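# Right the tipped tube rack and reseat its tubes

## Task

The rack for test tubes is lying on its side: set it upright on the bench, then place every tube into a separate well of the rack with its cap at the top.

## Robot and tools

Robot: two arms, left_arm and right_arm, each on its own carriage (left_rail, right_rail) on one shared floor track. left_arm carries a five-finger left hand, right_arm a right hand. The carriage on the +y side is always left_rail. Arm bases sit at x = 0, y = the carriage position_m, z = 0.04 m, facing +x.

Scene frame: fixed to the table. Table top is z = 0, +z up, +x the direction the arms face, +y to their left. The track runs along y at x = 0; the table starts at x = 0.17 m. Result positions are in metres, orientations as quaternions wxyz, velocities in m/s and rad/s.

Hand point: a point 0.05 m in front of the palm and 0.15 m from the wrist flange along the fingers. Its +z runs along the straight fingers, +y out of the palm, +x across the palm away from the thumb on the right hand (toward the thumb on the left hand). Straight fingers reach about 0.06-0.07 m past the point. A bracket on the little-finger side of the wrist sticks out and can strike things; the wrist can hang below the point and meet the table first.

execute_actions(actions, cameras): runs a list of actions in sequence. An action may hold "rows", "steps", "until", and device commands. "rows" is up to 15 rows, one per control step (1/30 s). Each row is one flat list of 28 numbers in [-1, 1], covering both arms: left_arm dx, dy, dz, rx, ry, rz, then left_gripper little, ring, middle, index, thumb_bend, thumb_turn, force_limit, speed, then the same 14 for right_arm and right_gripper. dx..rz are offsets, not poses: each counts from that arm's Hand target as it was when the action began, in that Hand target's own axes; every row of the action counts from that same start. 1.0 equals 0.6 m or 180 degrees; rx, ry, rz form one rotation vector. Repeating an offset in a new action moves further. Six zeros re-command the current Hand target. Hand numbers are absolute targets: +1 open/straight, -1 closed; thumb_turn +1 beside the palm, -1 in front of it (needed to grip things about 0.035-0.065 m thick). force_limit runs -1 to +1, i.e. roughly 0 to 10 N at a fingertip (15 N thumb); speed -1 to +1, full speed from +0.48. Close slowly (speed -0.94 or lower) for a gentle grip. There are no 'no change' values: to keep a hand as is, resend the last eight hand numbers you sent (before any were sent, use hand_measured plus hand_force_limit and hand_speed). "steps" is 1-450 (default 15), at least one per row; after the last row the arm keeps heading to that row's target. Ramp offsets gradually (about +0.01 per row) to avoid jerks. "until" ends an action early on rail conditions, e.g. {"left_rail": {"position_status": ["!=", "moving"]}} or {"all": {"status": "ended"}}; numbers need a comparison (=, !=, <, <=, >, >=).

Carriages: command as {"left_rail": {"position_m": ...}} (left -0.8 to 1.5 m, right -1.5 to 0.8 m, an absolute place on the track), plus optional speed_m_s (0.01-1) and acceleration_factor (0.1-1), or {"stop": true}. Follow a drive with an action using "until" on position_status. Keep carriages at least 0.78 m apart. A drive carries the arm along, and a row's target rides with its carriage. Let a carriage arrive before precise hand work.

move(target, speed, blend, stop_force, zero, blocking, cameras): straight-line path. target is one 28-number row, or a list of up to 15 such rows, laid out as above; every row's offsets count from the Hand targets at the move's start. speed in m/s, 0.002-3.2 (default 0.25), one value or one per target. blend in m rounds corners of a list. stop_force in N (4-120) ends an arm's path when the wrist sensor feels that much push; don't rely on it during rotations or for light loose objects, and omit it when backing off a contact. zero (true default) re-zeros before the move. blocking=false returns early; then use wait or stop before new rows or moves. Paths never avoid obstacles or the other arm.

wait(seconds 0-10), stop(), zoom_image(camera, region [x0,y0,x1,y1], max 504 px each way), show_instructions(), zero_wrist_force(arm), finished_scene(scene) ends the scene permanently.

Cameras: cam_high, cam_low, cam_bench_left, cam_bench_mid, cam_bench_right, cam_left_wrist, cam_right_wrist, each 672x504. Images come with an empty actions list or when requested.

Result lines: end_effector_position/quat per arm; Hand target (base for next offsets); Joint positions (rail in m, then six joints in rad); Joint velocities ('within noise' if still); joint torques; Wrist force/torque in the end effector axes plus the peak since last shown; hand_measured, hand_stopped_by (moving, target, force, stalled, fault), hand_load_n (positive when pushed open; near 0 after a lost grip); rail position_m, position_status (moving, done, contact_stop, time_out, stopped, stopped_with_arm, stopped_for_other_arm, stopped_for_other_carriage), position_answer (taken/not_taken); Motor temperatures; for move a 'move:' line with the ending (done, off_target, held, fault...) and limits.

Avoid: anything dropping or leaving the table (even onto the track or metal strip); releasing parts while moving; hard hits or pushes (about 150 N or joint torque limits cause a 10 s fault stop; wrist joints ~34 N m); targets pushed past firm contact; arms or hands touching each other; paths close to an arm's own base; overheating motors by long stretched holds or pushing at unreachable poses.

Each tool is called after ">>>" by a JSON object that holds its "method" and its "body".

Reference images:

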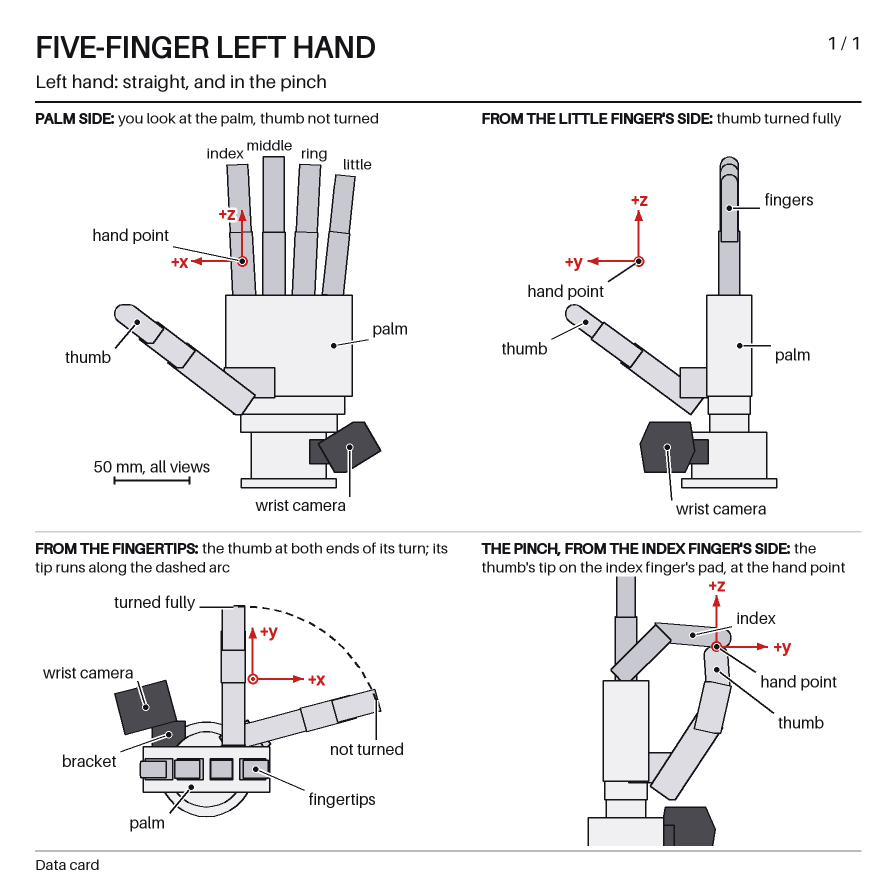

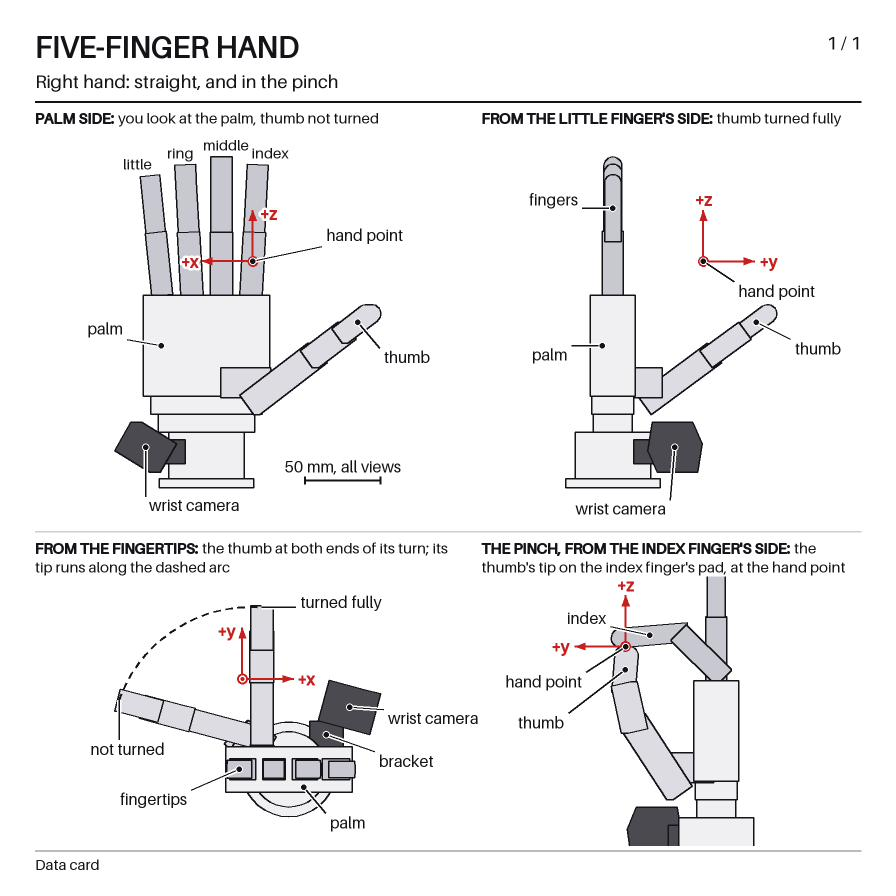

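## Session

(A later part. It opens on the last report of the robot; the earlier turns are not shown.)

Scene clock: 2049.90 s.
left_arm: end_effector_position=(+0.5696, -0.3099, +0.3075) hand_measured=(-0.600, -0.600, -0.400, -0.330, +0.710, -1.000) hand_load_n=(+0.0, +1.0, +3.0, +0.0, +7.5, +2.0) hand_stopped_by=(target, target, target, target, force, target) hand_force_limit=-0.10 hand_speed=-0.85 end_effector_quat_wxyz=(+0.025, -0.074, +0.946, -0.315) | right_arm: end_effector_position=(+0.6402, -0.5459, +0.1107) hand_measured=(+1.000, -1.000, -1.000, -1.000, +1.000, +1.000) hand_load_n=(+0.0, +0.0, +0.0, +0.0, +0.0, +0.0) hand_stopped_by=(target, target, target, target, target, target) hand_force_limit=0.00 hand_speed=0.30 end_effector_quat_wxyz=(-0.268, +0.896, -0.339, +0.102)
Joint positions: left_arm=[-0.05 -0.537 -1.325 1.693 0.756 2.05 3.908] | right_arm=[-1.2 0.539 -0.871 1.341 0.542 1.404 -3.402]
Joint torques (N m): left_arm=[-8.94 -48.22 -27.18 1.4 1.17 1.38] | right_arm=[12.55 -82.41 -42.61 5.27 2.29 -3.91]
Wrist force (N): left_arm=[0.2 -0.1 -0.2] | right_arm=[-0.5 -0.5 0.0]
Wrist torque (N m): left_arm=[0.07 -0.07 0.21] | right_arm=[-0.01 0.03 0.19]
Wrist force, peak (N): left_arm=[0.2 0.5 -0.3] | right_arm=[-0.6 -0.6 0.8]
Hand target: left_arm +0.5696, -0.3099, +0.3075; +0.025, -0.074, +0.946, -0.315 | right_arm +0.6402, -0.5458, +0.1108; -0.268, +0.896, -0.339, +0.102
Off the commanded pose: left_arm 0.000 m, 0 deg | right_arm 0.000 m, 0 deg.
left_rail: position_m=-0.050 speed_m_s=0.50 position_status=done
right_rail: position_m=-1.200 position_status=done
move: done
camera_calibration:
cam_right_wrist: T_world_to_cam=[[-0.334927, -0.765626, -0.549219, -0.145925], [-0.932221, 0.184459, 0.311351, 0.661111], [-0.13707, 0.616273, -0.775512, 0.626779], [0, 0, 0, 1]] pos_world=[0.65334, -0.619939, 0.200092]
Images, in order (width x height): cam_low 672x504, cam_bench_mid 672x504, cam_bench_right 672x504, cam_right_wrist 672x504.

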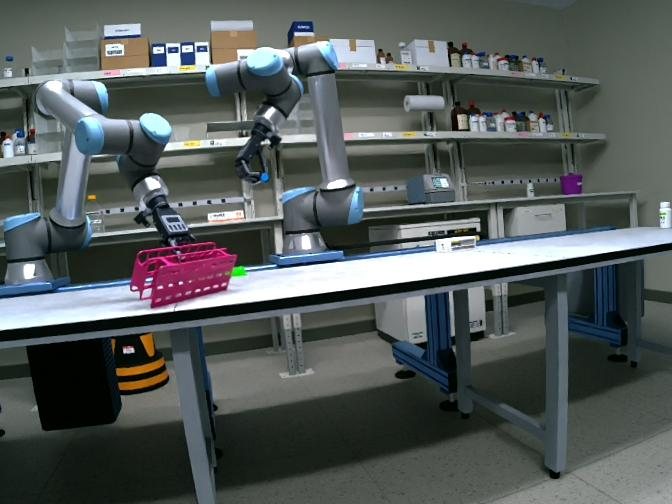

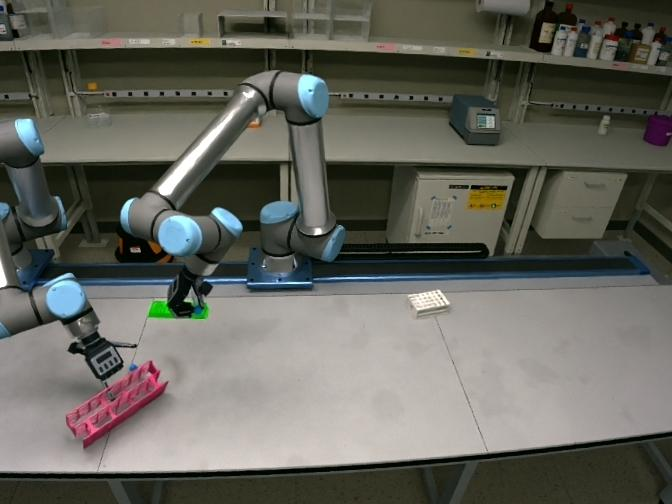

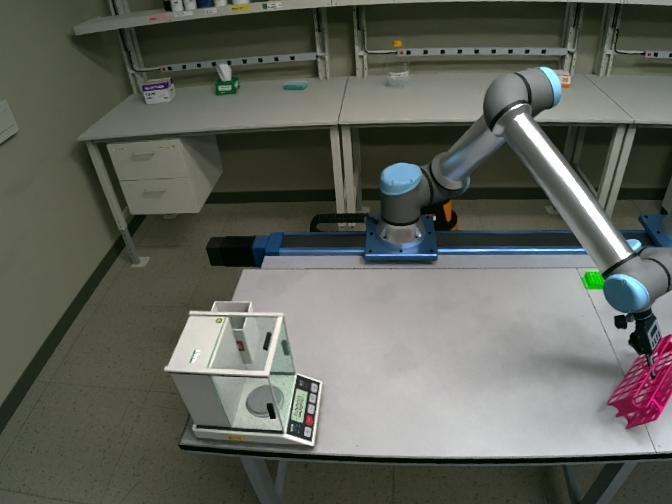

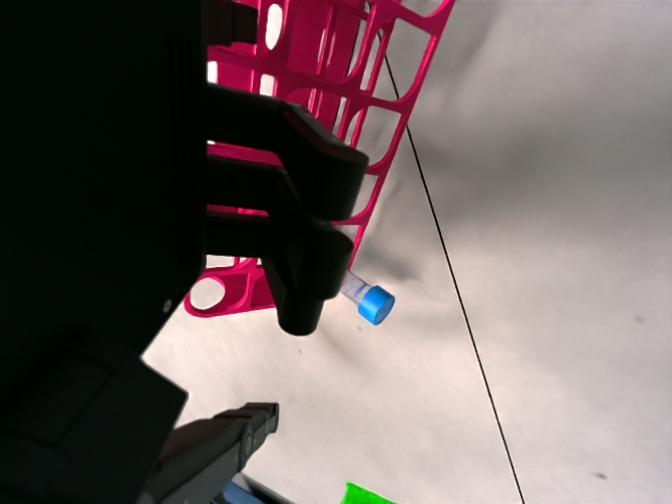

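>>> {"method": "move", "body": {"target": [[0,0,0,0,0,0,-0.6,-0.6,-0.4,-0.33,-0.2,-1,-0.1,-0.85,0,-0.0555,0.0125,-0.0461,0,0,1,-1,-1,-1,1,1,0,0.3],[0,0,0,0,0,0,-0.6,-0.6,-0.4,-0.33,-0.2,-1,-0.1,-0.85,0,-0.1048,0.0375,-0.0922,0,0,1,-1,-1,-1,1,1,0,0.3]], "speed": 0.035, "blend": [0.003, 0], "cameras": ["cam_right_wrist","cam_bench_mid","cam_bench_right","cam_low"]}}

>>> {"method": "zoom_image", "body": {"camera": "cam_bench_mid", "region": [40, 320, 180, 460]}}

>>> {"method": "zoom_image", "body": {"camera": "cam_low", "region": [110, 210, 250, 310]}}

Scene clock: 2066.93 s.
left_arm: end_effector_position=(+0.5696, -0.3099, +0.3075) hand_measured=(-0.600, -0.600, -0.400, -0.330, +0.710, -1.000) hand_load_n=(+0.0, +1.0, +3.0, +0.0, +7.5, +2.0) hand_stopped_by=(target, target, target, target, force, target) hand_force_limit=-0.10 hand_speed=-0.85 end_effector_quat_wxyz=(+0.025, -0.074, +0.946, -0.315) | right_arm: end_effector_position=(+0.6831, -0.4972, +0.1265) hand_measured=(+1.000, -1.000, -1.000, -1.000, +1.000, +1.000) hand_load_n=(+0.0, +0.0, +0.0, +0.5, +0.0, +0.0) hand_stopped_by=(target, target, target, target, target, target) hand_force_limit=0.00 hand_speed=0.30 end_effector_quat_wxyz=(-0.136, +0.925, -0.350, +0.052)
Joint positions: left_arm=[-0.05 -0.537 -1.325 1.693 0.756 2.05 3.908] | right_arm=[-1.2 0.585 -0.598 0.833 1.054 1.497 -3.394]
Joint torques (N m): left_arm=[-9.72 -47.36 -27.39 1.65 0.63 1.53] | right_arm=[12.82 -99.47 -44.38 6.46 2.54 2.18]
Wrist force (N): left_arm=[0.1 0.6 -0.3] | right_arm=[0.3 -0.3 0.2]
Wrist torque (N m): left_arm=[0.18 -0.06 0.18] | right_arm=[-0.03 -0.17 0.21]
Wrist force, peak (N): left_arm=[-0.2 0.4 -0.6] | right_arm=[1.0 -1.5 0.9]
Hand target: left_arm +0.5696, -0.3099, +0.3075; +0.025, -0.074, +0.946, -0.315 | right_arm +0.6831, -0.4972, +0.1265; -0.136, +0.925, -0.350, +0.052
Off the commanded pose: left_arm 0.000 m, 0 deg | right_arm 0.000 m, 0 deg.
left_rail: position_m=-0.050 speed_m_s=0.50 position_status=done
right_rail: position_m=-1.200 position_status=done
move: done
camera_calibration:
cam_right_wrist: T_world_to_cam=[[-0.416897, -0.858344, -0.29907, -0.107404], [-0.860129, 0.266152, 0.435132, 0.66299], [-0.293895, 0.438644, -0.849245, 0.643103], [0, 0, 0, 1]] pos_world=[0.714485, -0.550739, 0.225542]
Images, in order (width x height): cam_low 672x504, cam_bench_mid 672x504, cam_bench_right 672x504, cam_right_wrist 672x504.

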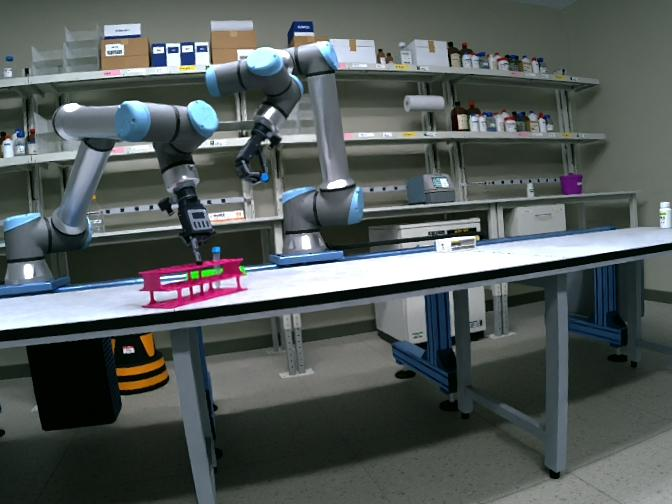

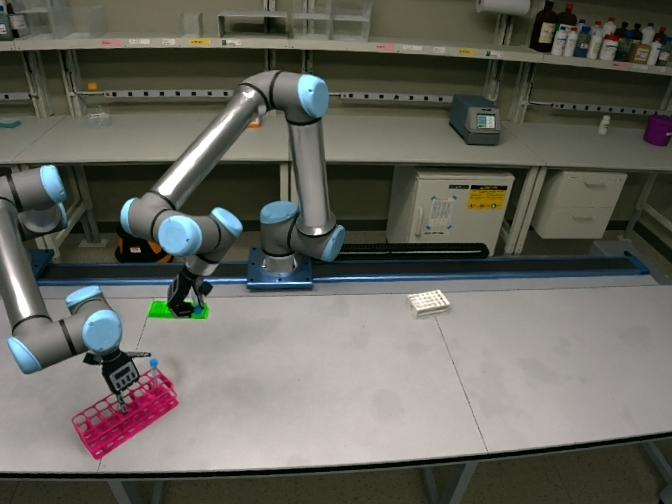

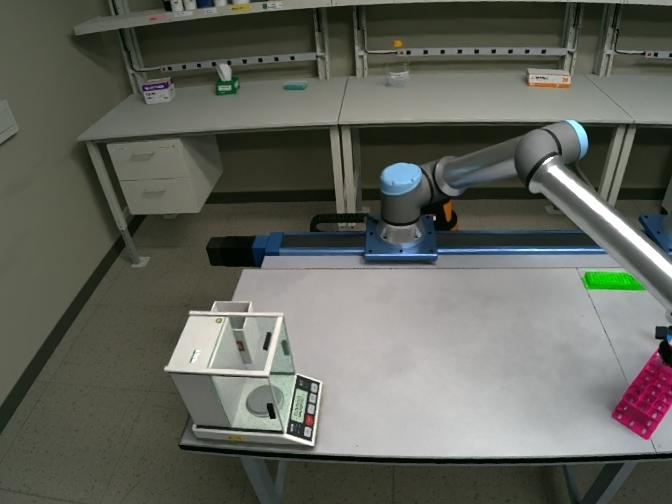

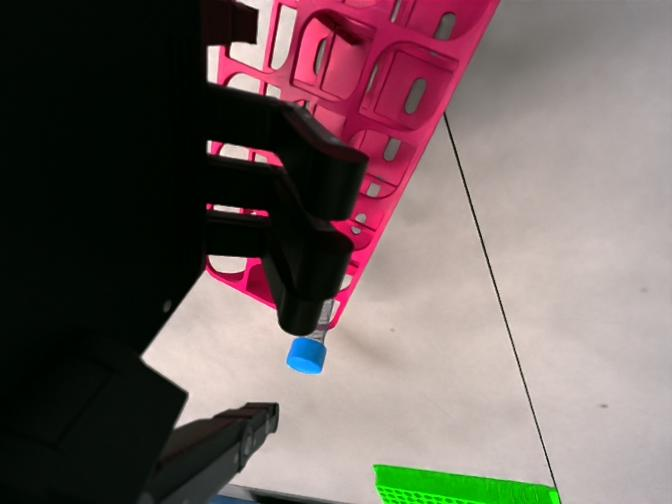

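Scaled by 3.600 from the camera's 672x504 image, which has a finer 960x720 frame.

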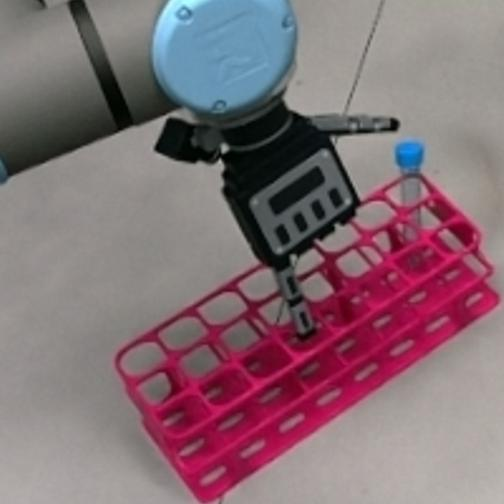

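Scaled by 3.600 from the camera's 672x504 image, which has a finer 960x720 frame.

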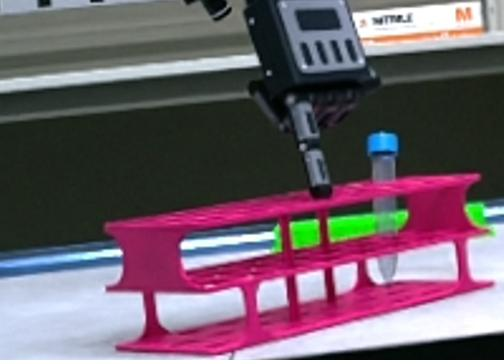

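>>> {"method": "move", "body": {"target": [[0,0,0,0,0,0,-0.6,-0.6,-0.4,-0.33,-0.2,-1,-0.1,-0.85,0,0,-0.15,0,0,0,1,-1,-1,-1,1,1,0,0.3],[0,0,0,0,0,0,-0.6,-0.6,-0.4,-0.33,-0.2,-1,-0.1,-0.85,-0.03,0.18,-0.22,0,0,0,1,-1,-1,-1,1,1,0,0.3]], "speed": 0.12, "cameras": ["all"]}}

>>> {"method": "zoom_image", "body": {"camera": "cam_bench_mid", "region": [40, 340, 190, 480]}}

Scene clock: 2085.00 s.
left_arm: end_effector_position=(+0.5696, -0.3099, +0.3075) hand_measured=(-0.600, -0.600, -0.400, -0.330, +0.710, -1.000) hand_load_n=(+0.0, +1.0, +3.0, +0.0, +7.5, +2.0) hand_stopped_by=(target, target, target, target, force, target) hand_force_limit=-0.10 hand_speed=-0.85 end_effector_quat_wxyz=(+0.025, -0.074, +0.946, -0.315) | right_arm: end_effector_position=(+0.5761, -0.5912, +0.2219) hand_measured=(+1.000, -1.000, -1.000, -1.000, +1.000, +1.000) hand_load_n=(+0.0, +0.0, +0.0, +0.0, +0.0, +0.0) hand_stopped_by=(target, target, target, target, target, target) hand_force_limit=0.00 hand_speed=0.30 end_effector_quat_wxyz=(-0.136, +0.925, -0.350, +0.052)
Joint positions: left_arm=[-0.05 -0.537 -1.325 1.693 0.756 2.05 3.908] | right_arm=[-1.2 0.561 -0.914 1.23 0.974 1.49 -3.417]
Joint torques (N m): left_arm=[-9.56 -48.69 -27.85 1.17 0.54 1.36] | right_arm=[-6.28 -106.78 -26 0.95 -2.14 -3.38]
Wrist force (N): left_arm=[0.1 0.2 -0.2] | right_arm=[0.1 -0.5 0.4]
Wrist torque (N m): left_arm=[0.12 -0.05 0.20] | right_arm=[-0.05 -0.10 0.17]
Wrist force, peak (N): left_arm=[0.4 0.3 -0.6] | right_arm=[0.1 -0.4 1.8]
Hand target: left_arm +0.5696, -0.3099, +0.3075; +0.025, -0.074, +0.946, -0.315 | right_arm +0.5761, -0.5912, +0.2219; -0.136, +0.925, -0.350, +0.052
Off the commanded pose: left_arm 0.000 m, 0 deg | right_arm 0.000 m, 0 deg.
left_rail: position_m=-0.050 speed_m_s=0.50 position_status=done
right_rail: position_m=-1.200 position_status=done
move: done
camera_calibration:
cam_left_wrist: T_world_to_cam=[[-0.175495, -0.770186, 0.6132, -0.32486], [-0.892652, 0.387167, 0.230814, 0.560829], [-0.41518, -0.506867, -0.755454, 0.425334], [0, 0, 0, 1]] pos_world=[0.620204, -0.25175, 0.391078]
cam_right_wrist: T_world_to_cam=[[-0.416969, -0.858366, -0.298906, -0.204103], [-0.860059, 0.266236, 0.435221, 0.554418], [-0.294, 0.43855, -0.849257, 0.73387], [0, 0, 0, 1]] pos_world=[0.607485, -0.64464, 0.320943]

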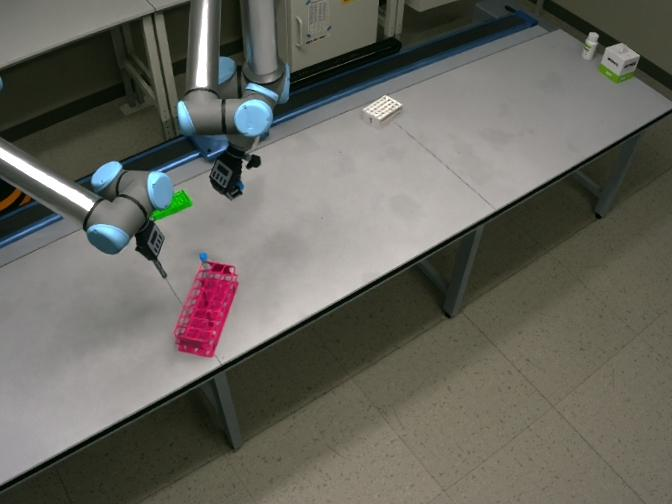

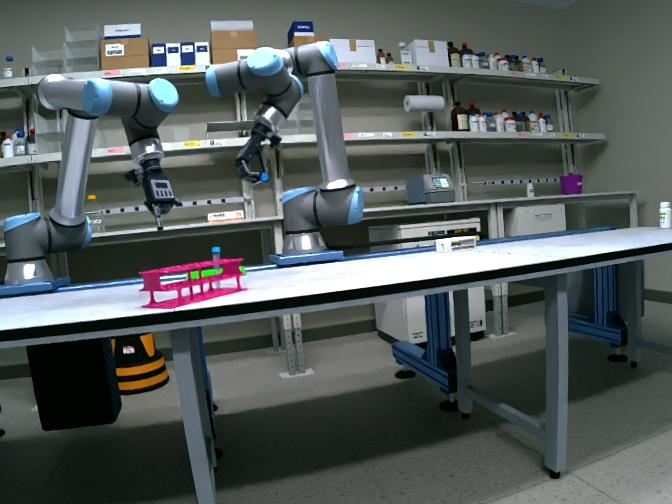

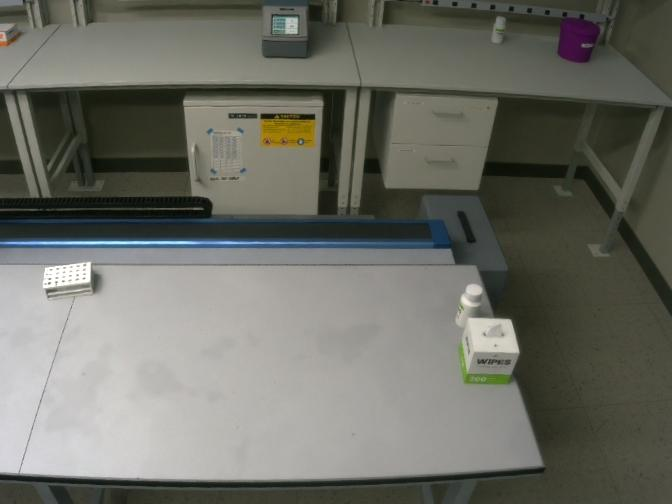

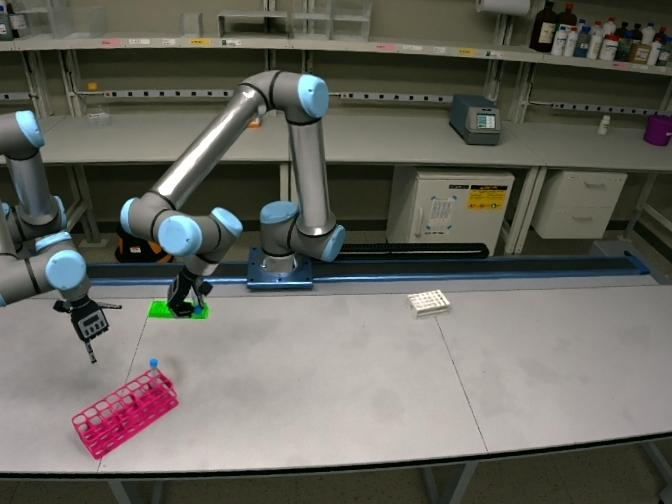

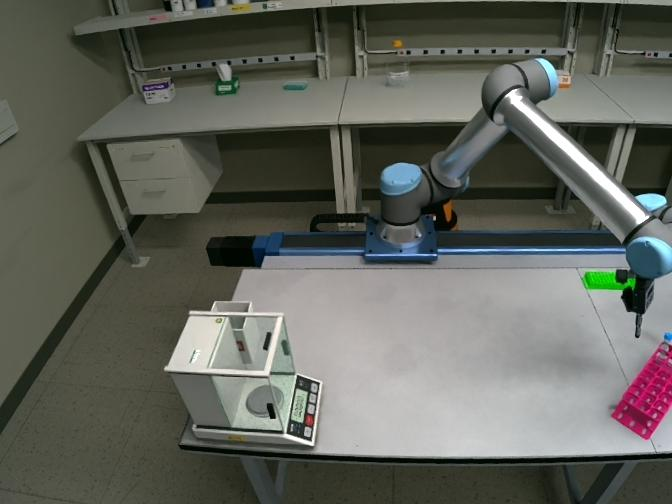

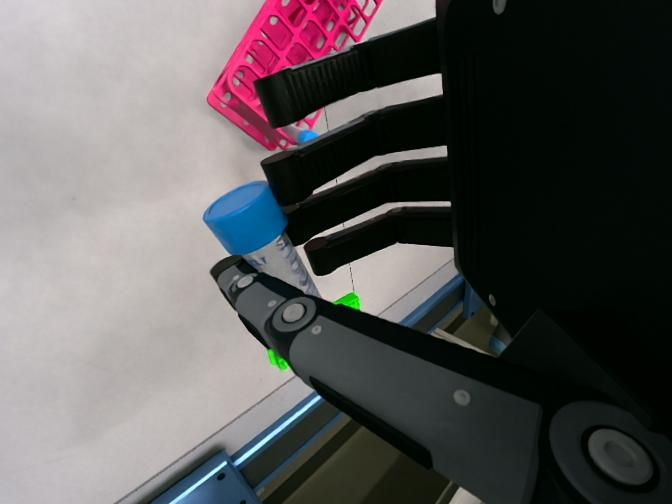

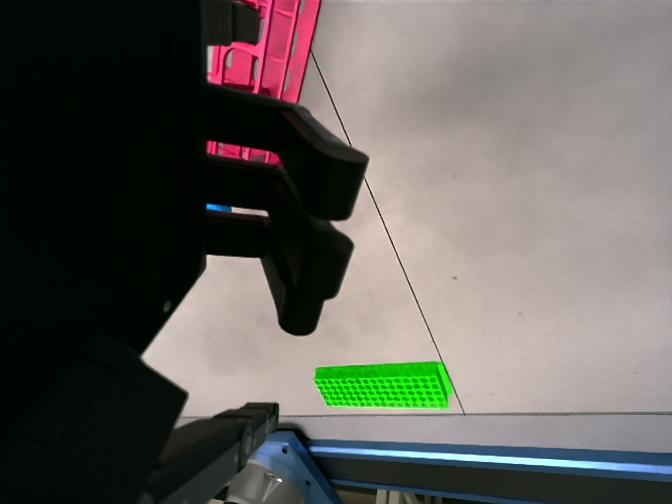

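Scaled by 3.360 from the camera's 672x504 image, which has a finer 960x720 frame.

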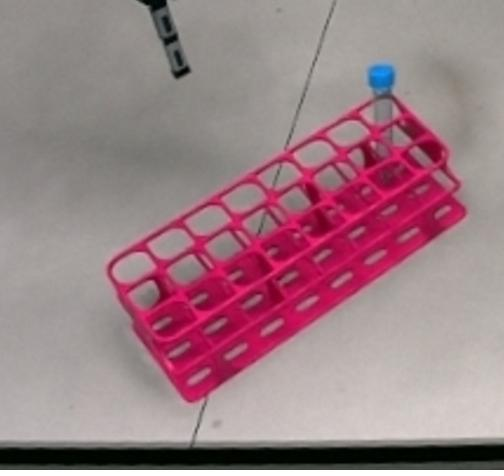

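>>> {"method": "move", "body": {"target": [0.2377,0.1733,-0.2812,-0.149,-0.4385,0.2148,-0.6,-0.6,-0.4,-0.33,-0.2,-1,-0.1,-0.85,0.1907,0.28,-0.4807,-0.0733,0.0726,0.4945,1,-1,-1,-1,1,1,0,0.3], "speed": 0.25, "cameras": ["cam_left_wrist","cam_right_wrist","cam_bench_mid"]}}

Scene clock: 2206.63 s.
left_arm: end_effector_position=(+0.4001, -0.1499, +0.3802) hand_measured=(-0.600, -0.600, -0.400, -0.330, +0.710, -1.000) hand_load_n=(+0.0, +1.0, +3.0, +0.0, +7.5, +2.0) hand_stopped_by=(target, target, target, target, force, target) hand_force_limit=-0.10 hand_speed=-0.85 end_effector_quat_wxyz=(+0.681, +0.035, +0.731, +0.032) | right_arm: end_effector_position=(+0.5004, -0.8496, +0.4499) hand_measured=(+1.000, -1.000, -1.000, -1.000, +1.000, +1.000) hand_load_n=(+0.0, +0.0, +0.0, +0.0, +0.0, +0.0) hand_stopped_by=(target, target, target, target, target, target) hand_force_limit=0.00 hand_speed=0.30 end_effector_quat_wxyz=(+0.000, -0.414, +0.910, +0.000)
Joint positions: left_arm=[-0.05 -1.843 -1.717 2.854 1.744 0.281 1.916] | right_arm=[-1.2 0.206 -1.356 1.535 1.392 1.571 -2.218]
Joint torques (N m): left_arm=[-15.07 6.68 -5.04 4.3 2 -2.21] | right_arm=[-7.87 -73.12 -25.83 7.25 -2.39 3.77]
Wrist force (N): left_arm=[-0.5 0.4 -0.7] | right_arm=[0.4 -0.2 -0.5]
Wrist torque (N m): left_arm=[0.11 -0.06 0.10] | right_arm=[-0.01 -0.08 -0.01]
Wrist force, peak (N): left_arm=[-1.0 0.4 -0.7] | right_arm=[1.2 -0.3 -0.9]
Hand target: left_arm +0.4001, -0.1499, +0.3802; +0.681, +0.035, +0.731, +0.032 | right_arm +0.5004, -0.8496, +0.4499; +0.000, -0.414, +0.910, +0.000
Off the commanded pose: left_arm 0.000 m, 0 deg | right_arm 0.000 m, 0 deg.
left_rail: position_m=-0.050 speed_m_s=0.50 position_status=done
right_rail: position_m=-1.200 position_status=done
move: done
camera_calibration:
cam_left_wrist: T_world_to_cam=[[-0.0779489, -0.922476, -0.378103, 0.0390222], [-0.552371, 0.355685, -0.753906, 0.564265], [0.829946, 0.150087, -0.537274, 0.00831856], [0, 0, 0, 1]] pos_world=[0.307821, -0.165952, 0.444626]
cam_right_wrist: T_world_to_cam=[[-0.895971, 0.443572, -0.0219252, 0.831844], [0.367931, 0.769022, 0.522716, 0.232128], [0.248723, 0.460272, -0.852225, 0.766831], [0, 0, 0, 1]] pos_world=[0.469172, -0.900444, 0.550413]
Images, in order (width x height): cam_bench_mid 672x504, cam_left_wrist 672x504, cam_right_wrist 672x504.

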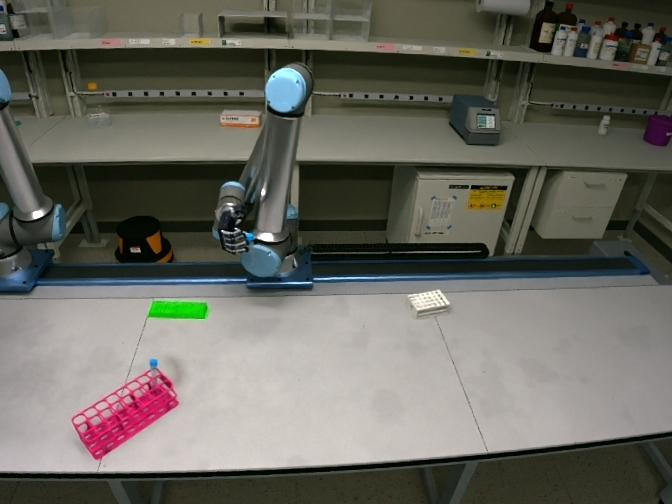

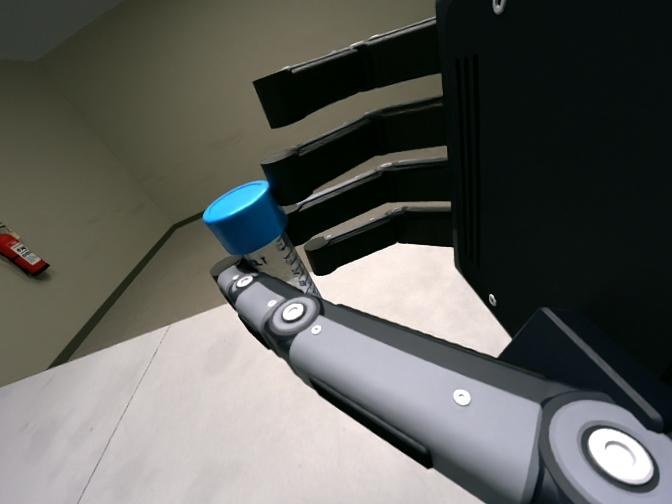

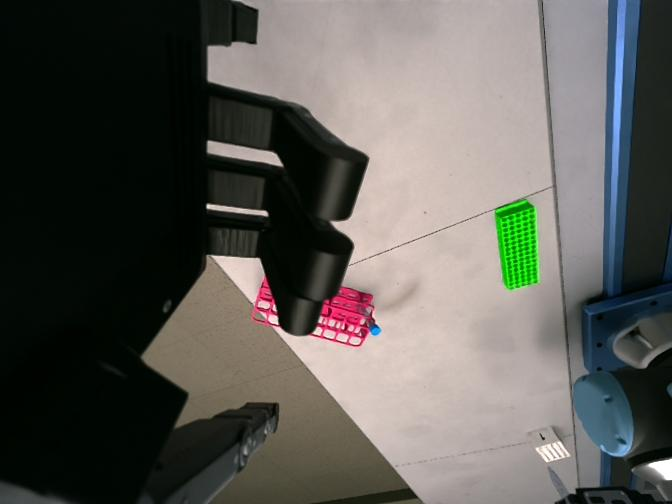

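>>> {"method": "execute_actions", "body": {"actions": [{"left_rail":{"position_m":-0.4},"steps":120,"until":{"left_rail":{"position_status":["!=","moving"]}}}]}}

>>> {"method": "move", "body": {"target": [0,0,0,0,0,0,-0.6,-0.6,-0.4,-0.33,-0.2,-1,-0.1,-0.85,-0.22,-0.25,0.183,0,0,0,-1,-1,-1,-1,1,1,0,0.3], "cameras": ["cam_right_wrist"]}}

>>> {"method": "zoom_image", "body": {"camera": "cam_right_wrist", "region": [300, 200, 520, 400]}}

Scene clock: 2229.50 s.
left_arm: end_effector_position=(+0.4001, -0.4999, +0.3802) hand_measured=(-0.600, -0.600, -0.400, -0.330, +0.710, -1.000) hand_load_n=(+0.0, +1.0, +3.0, +0.0, +7.5, +2.5) hand_stopped_by=(target, target, target, target, force, target) hand_force_limit=-0.10 hand_speed=-0.85 end_effector_quat_wxyz=(+0.681, +0.035, +0.731, +0.032) | right_arm: end_effector_position=(+0.5004, -0.8496, +0.4499) hand_measured=(+1.000, -1.000, -1.000, -1.000, +1.000, +1.000) hand_load_n=(+0.0, +0.0, +0.0, +0.0, +0.0, +0.0) hand_stopped_by=(target, target, target, target, target, target) hand_force_limit=0.00 hand_speed=0.30 end_effector_quat_wxyz=(+0.000, -0.414, +0.910, +0.000)
Joint positions: left_arm=[-0.4 -1.843 -1.717 2.854 1.746 0.281 1.915] | right_arm=[-1.2 0.206 -1.356 1.535 1.392 1.571 -2.218]
Joint torques (N m): left_arm=[-5.3 -12.53 -11.41 2.44 1.22 -1.78] | right_arm=[-5.31 -72.37 -27.35 7.57 -2.01 3.3]
Wrist force (N): left_arm=[-0.5 0.3 -0.6] | right_arm=[0.4 -0.3 -0.5]
Wrist torque (N m): left_arm=[0.09 -0.05 0.11] | right_arm=[-0.02 -0.08 -0.02]
Wrist force, peak (N): left_arm=[-0.6 0.9 -0.4] | right_arm=[0.3 0.0 -1.0]
Hand target: left_arm +0.4001, -0.4999, +0.3802; +0.681, +0.035, +0.731, +0.032 | right_arm +0.5004, -0.8496, +0.4499; +0.000, -0.414, +0.910, +0.000
Off the commanded pose: left_arm 0.000 m, 0 deg | right_arm 0.000 m, 0 deg.
left_rail: position_m=-0.400 speed_m_s=0.50 position_status=done
right_rail: position_m=-1.200 position_status=done

Scene clock: 2231.13 s.
left_arm: end_effector_position=(+0.4001, -0.4999, +0.3802) hand_measured=(-0.600, -0.600, -0.400, -0.330, +0.710, -1.000) hand_load_n=(+0.0, +1.0, +3.0, +0.0, +7.5, +2.0) hand_stopped_by=(target, target, target, target, force, target) hand_force_limit=-0.10 hand_speed=-0.85 end_effector_quat_wxyz=(+0.681, +0.035, +0.731, +0.032) | right_arm: end_effector_position=(+0.7000, -0.8490, +0.3400) hand_measured=(-1.000, -1.000, -1.000, -1.000, +1.000, +1.000) hand_load_n=(+0.0, +0.0, +0.0, +0.0, +0.0, +0.0) hand_stopped_by=(target, target, target, target, target, target) hand_force_limit=0.00 hand_speed=0.30 end_effector_quat_wxyz=(+0.000, -0.414, +0.910, +0.000)
Joint positions: left_arm=[-0.4 -1.843 -1.717 2.854 1.746 0.281 1.915] | right_arm=[-1.2 0.153 -1.012 1.247 1.337 1.571 -2.27]
Joint torques (N m): left_arm=[4.07 -11.01 -15.34 0.45 1.58 -2.19] | right_arm=[-8.08 -76.66 -44.85 7.13 1.97 -3.63]
Wrist force (N): left_arm=[-0.5 0.2 -0.4] | right_arm=[0.5 -0.1 -0.2]
Wrist torque (N m): left_arm=[0.06 -0.04 0.10] | right_arm=[-0.05 -0.07 0.29]
Wrist force, peak (N): left_arm=[-0.7 0.5 -0.6] | right_arm=[1.3 0.7 -1.8]
Hand target: left_arm +0.4001, -0.4999, +0.3802; +0.681, +0.035, +0.731, +0.032 | right_arm +0.7001, -0.8490, +0.3400; +0.000, -0.414, +0.910, +0.000
Off the commanded pose: left_arm 0.000 m, 0 deg | right_arm 0.000 m, 0 deg.
left_rail: position_m=-0.400 speed_m_s=0.50 position_status=done
right_rail: position_m=-1.200 position_status=done
move: done
camera_calibration:
cam_right_wrist: T_world_to_cam=[[-0.895971, 0.443572, -0.0219252, 1.008], [0.367931, 0.769022, 0.522716, 0.215674], [0.248723, 0.460272, -0.852225, 0.62325], [0, 0, 0, 1]] pos_world=[0.668772, -0.899844, 0.440513]
Images, in order (width x height): cam_right_wrist 672x504.

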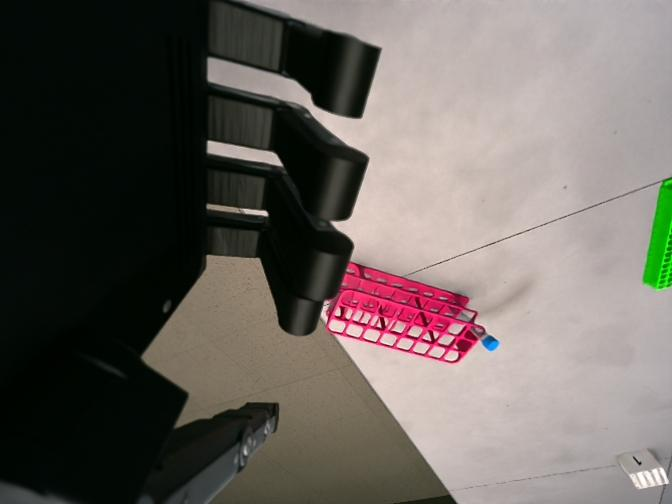

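Scaled by 2.291 from the camera's 672x504 image, which has a finer 960x720 frame.

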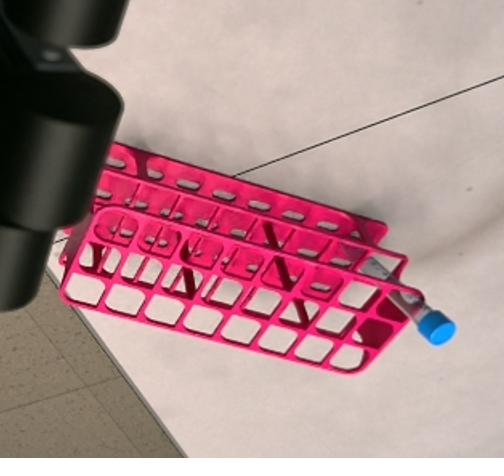

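>>> {"method": "move", "body": {"target": [0.1673,-0.109,0.5655,0,0,0,-0.6,-0.6,-0.4,-0.33,-0.2,-1,-0.1,-0.85,0,0,0,0,0,0,-1,-1,-1,-1,1,1,0,0.3], "speed": 0.15, "cameras": ["cam_right_wrist","cam_left_wrist","cam_bench_mid","cam_low"]}}

>>> {"method": "zoom_image", "body": {"camera": "cam_right_wrist", "region": [300, 180, 520, 380]}}

Scene clock: 2262.83 s.
left_arm: end_effector_position=(+0.7309, -0.5555, +0.2503) hand_measured=(-0.600, -0.600, -0.400, -0.330, +0.710, -1.000) hand_load_n=(+0.0, +1.0, +3.0, +0.0, +7.5, +2.5) hand_stopped_by=(target, target, target, target, force, target) hand_force_limit=-0.10 hand_speed=-0.85 end_effector_quat_wxyz=(+0.681, +0.035, +0.731, +0.032) | right_arm: end_effector_position=(+0.7001, -0.8490, +0.3400) hand_measured=(-1.000, -1.000, -1.000, -1.000, +1.000, +1.000) hand_load_n=(+0.0, +0.0, +0.0, +0.0, +0.0, +0.0) hand_stopped_by=(target, target, target, target, target, target) hand_force_limit=0.00 hand_speed=0.30 end_effector_quat_wxyz=(+0.000, -0.414, +0.910, +0.000)
Joint positions: left_arm=[-0.4 -0.783 -0.984 2.32 1.905 -0.79 1.596] | right_arm=[-1.2 0.153 -1.012 1.247 1.337 1.571 -2.27]
Joint torques (N m): left_arm=[7.59 -45.09 -22.55 0.66 -2.29 2.59] | right_arm=[-8.47 -74.46 -43.39 6.75 1.54 -3.66]
Wrist force (N): left_arm=[-0.6 0.8 -0.3] | right_arm=[0.6 -0.2 -0.2]
Wrist torque (N m): left_arm=[0.14 -0.01 -0.20] | right_arm=[-0.06 -0.10 0.30]
Wrist force, peak (N): left_arm=[-0.6 1.7 -0.3] | right_arm=[0.9 0.1 -0.5]
Hand target: left_arm +0.7310, -0.5555, +0.2502; +0.681, +0.035, +0.731, +0.032 | right_arm +0.7001, -0.8490, +0.3400; +0.000, -0.414, +0.910, +0.000
Off the commanded pose: left_arm 0.000 m, 0 deg | right_arm 0.000 m, 0 deg.
left_rail: position_m=-0.400 speed_m_s=0.50 position_status=done
right_rail: position_m=-1.200 position_status=done
move: done
camera_calibration:
cam_left_wrist: T_world_to_cam=[[-0.0778838, -0.922517, -0.378016, -0.358502], [-0.552134, 0.355622, -0.754109, 0.793088], [0.83011, 0.149983, -0.537051, -0.275447], [0, 0, 0, 1]] pos_world=[0.638621, -0.571452, 0.314627]
cam_right_wrist: T_world_to_cam=[[-0.895971, 0.443572, -0.0219252, 1.00809], [0.367931, 0.769022, 0.522716, 0.21569], [0.248723, 0.460272, -0.852225, 0.62314], [0, 0, 0, 1]] pos_world=[0.668872, -0.899844, 0.440413]
Images, in order (width x height): cam_low 672x504, cam_bench_mid 672x504, cam_left_wrist 672x504, cam_right_wrist 672x504.

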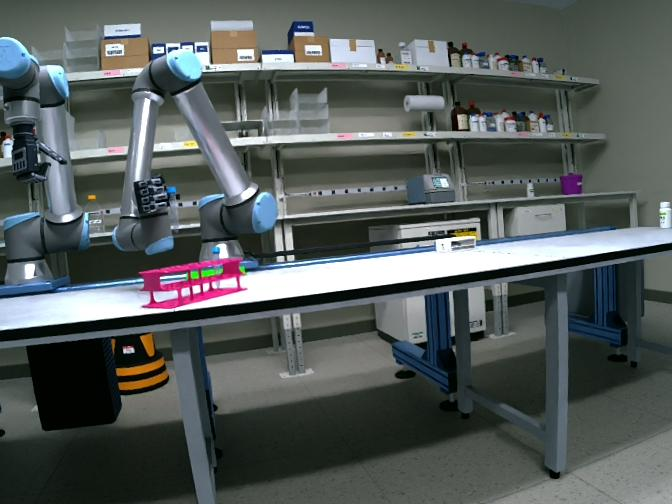

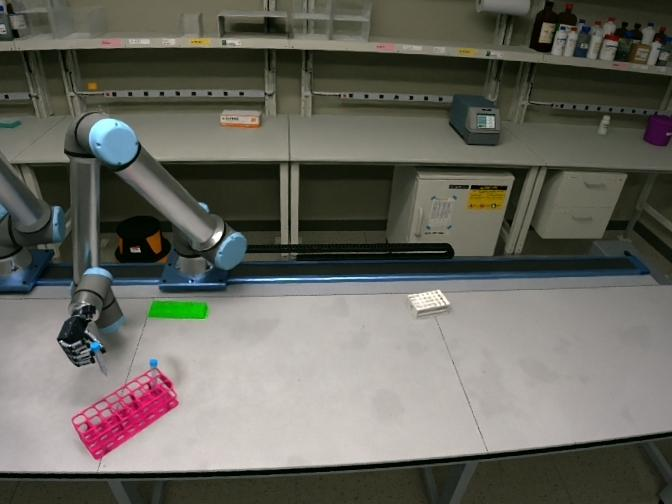

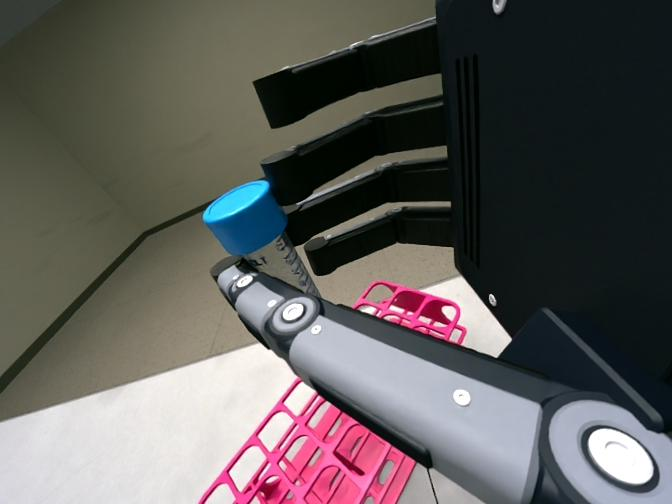

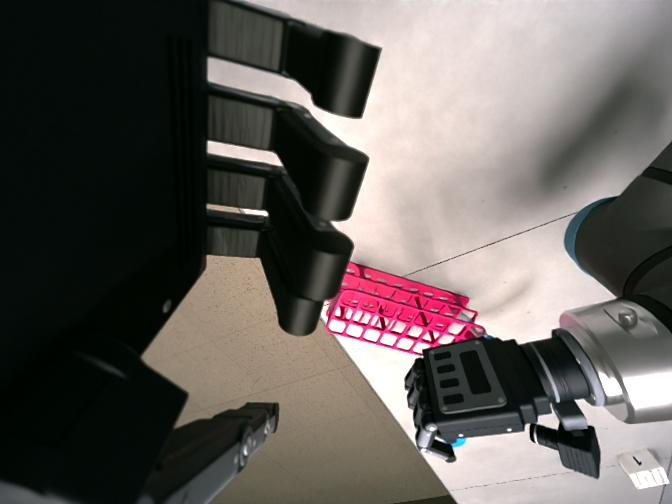

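Scaled by 2.291 from the camera's 672x504 image, which has a finer 960x720 frame.

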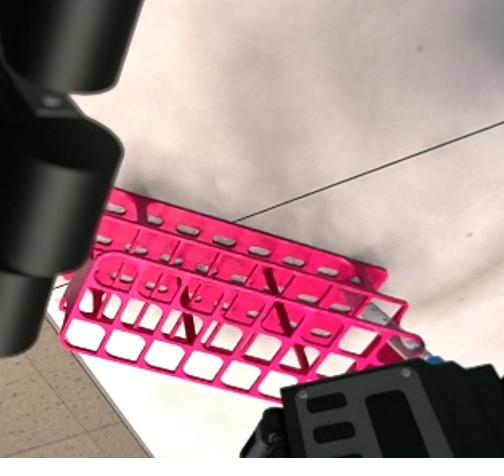

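>>> {"method": "zoom_image", "body": {"camera": "cam_bench_mid", "region": [50, 310, 190, 470]}}

>>> {"method": "zoom_image", "body": {"camera": "cam_low", "region": [120, 160, 260, 310]}}

>>> {"method": "zoom_image", "body": {"camera": "cam_left_wrist", "region": [180, 160, 480, 504]}}

Scaled by 3.150 from the camera's 672x504 image, which has a finer 960x720 frame.

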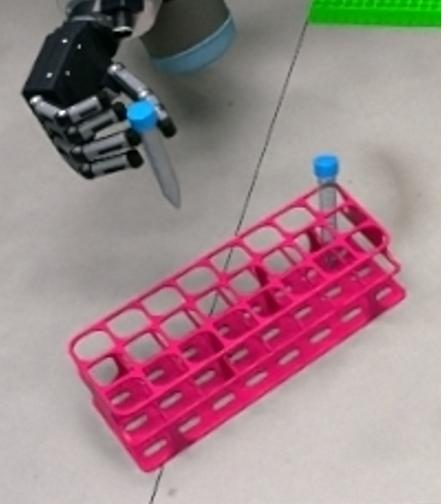

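Scaled by 3.360 from the camera's 672x504 image, which has a finer 960x720 frame.

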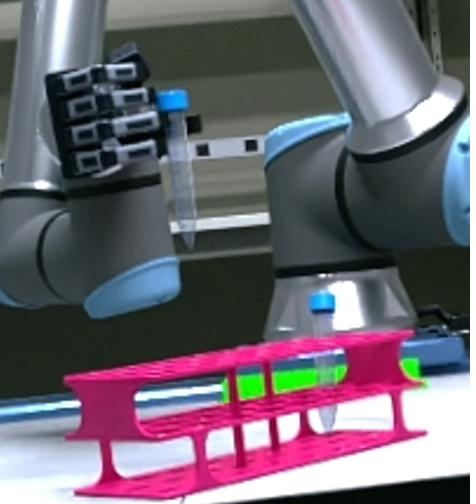

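Scaled by 1.465 from the camera's 672x504 image, which has a finer 960x720 frame.

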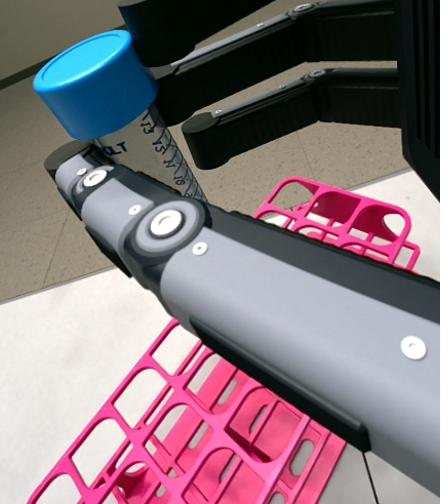

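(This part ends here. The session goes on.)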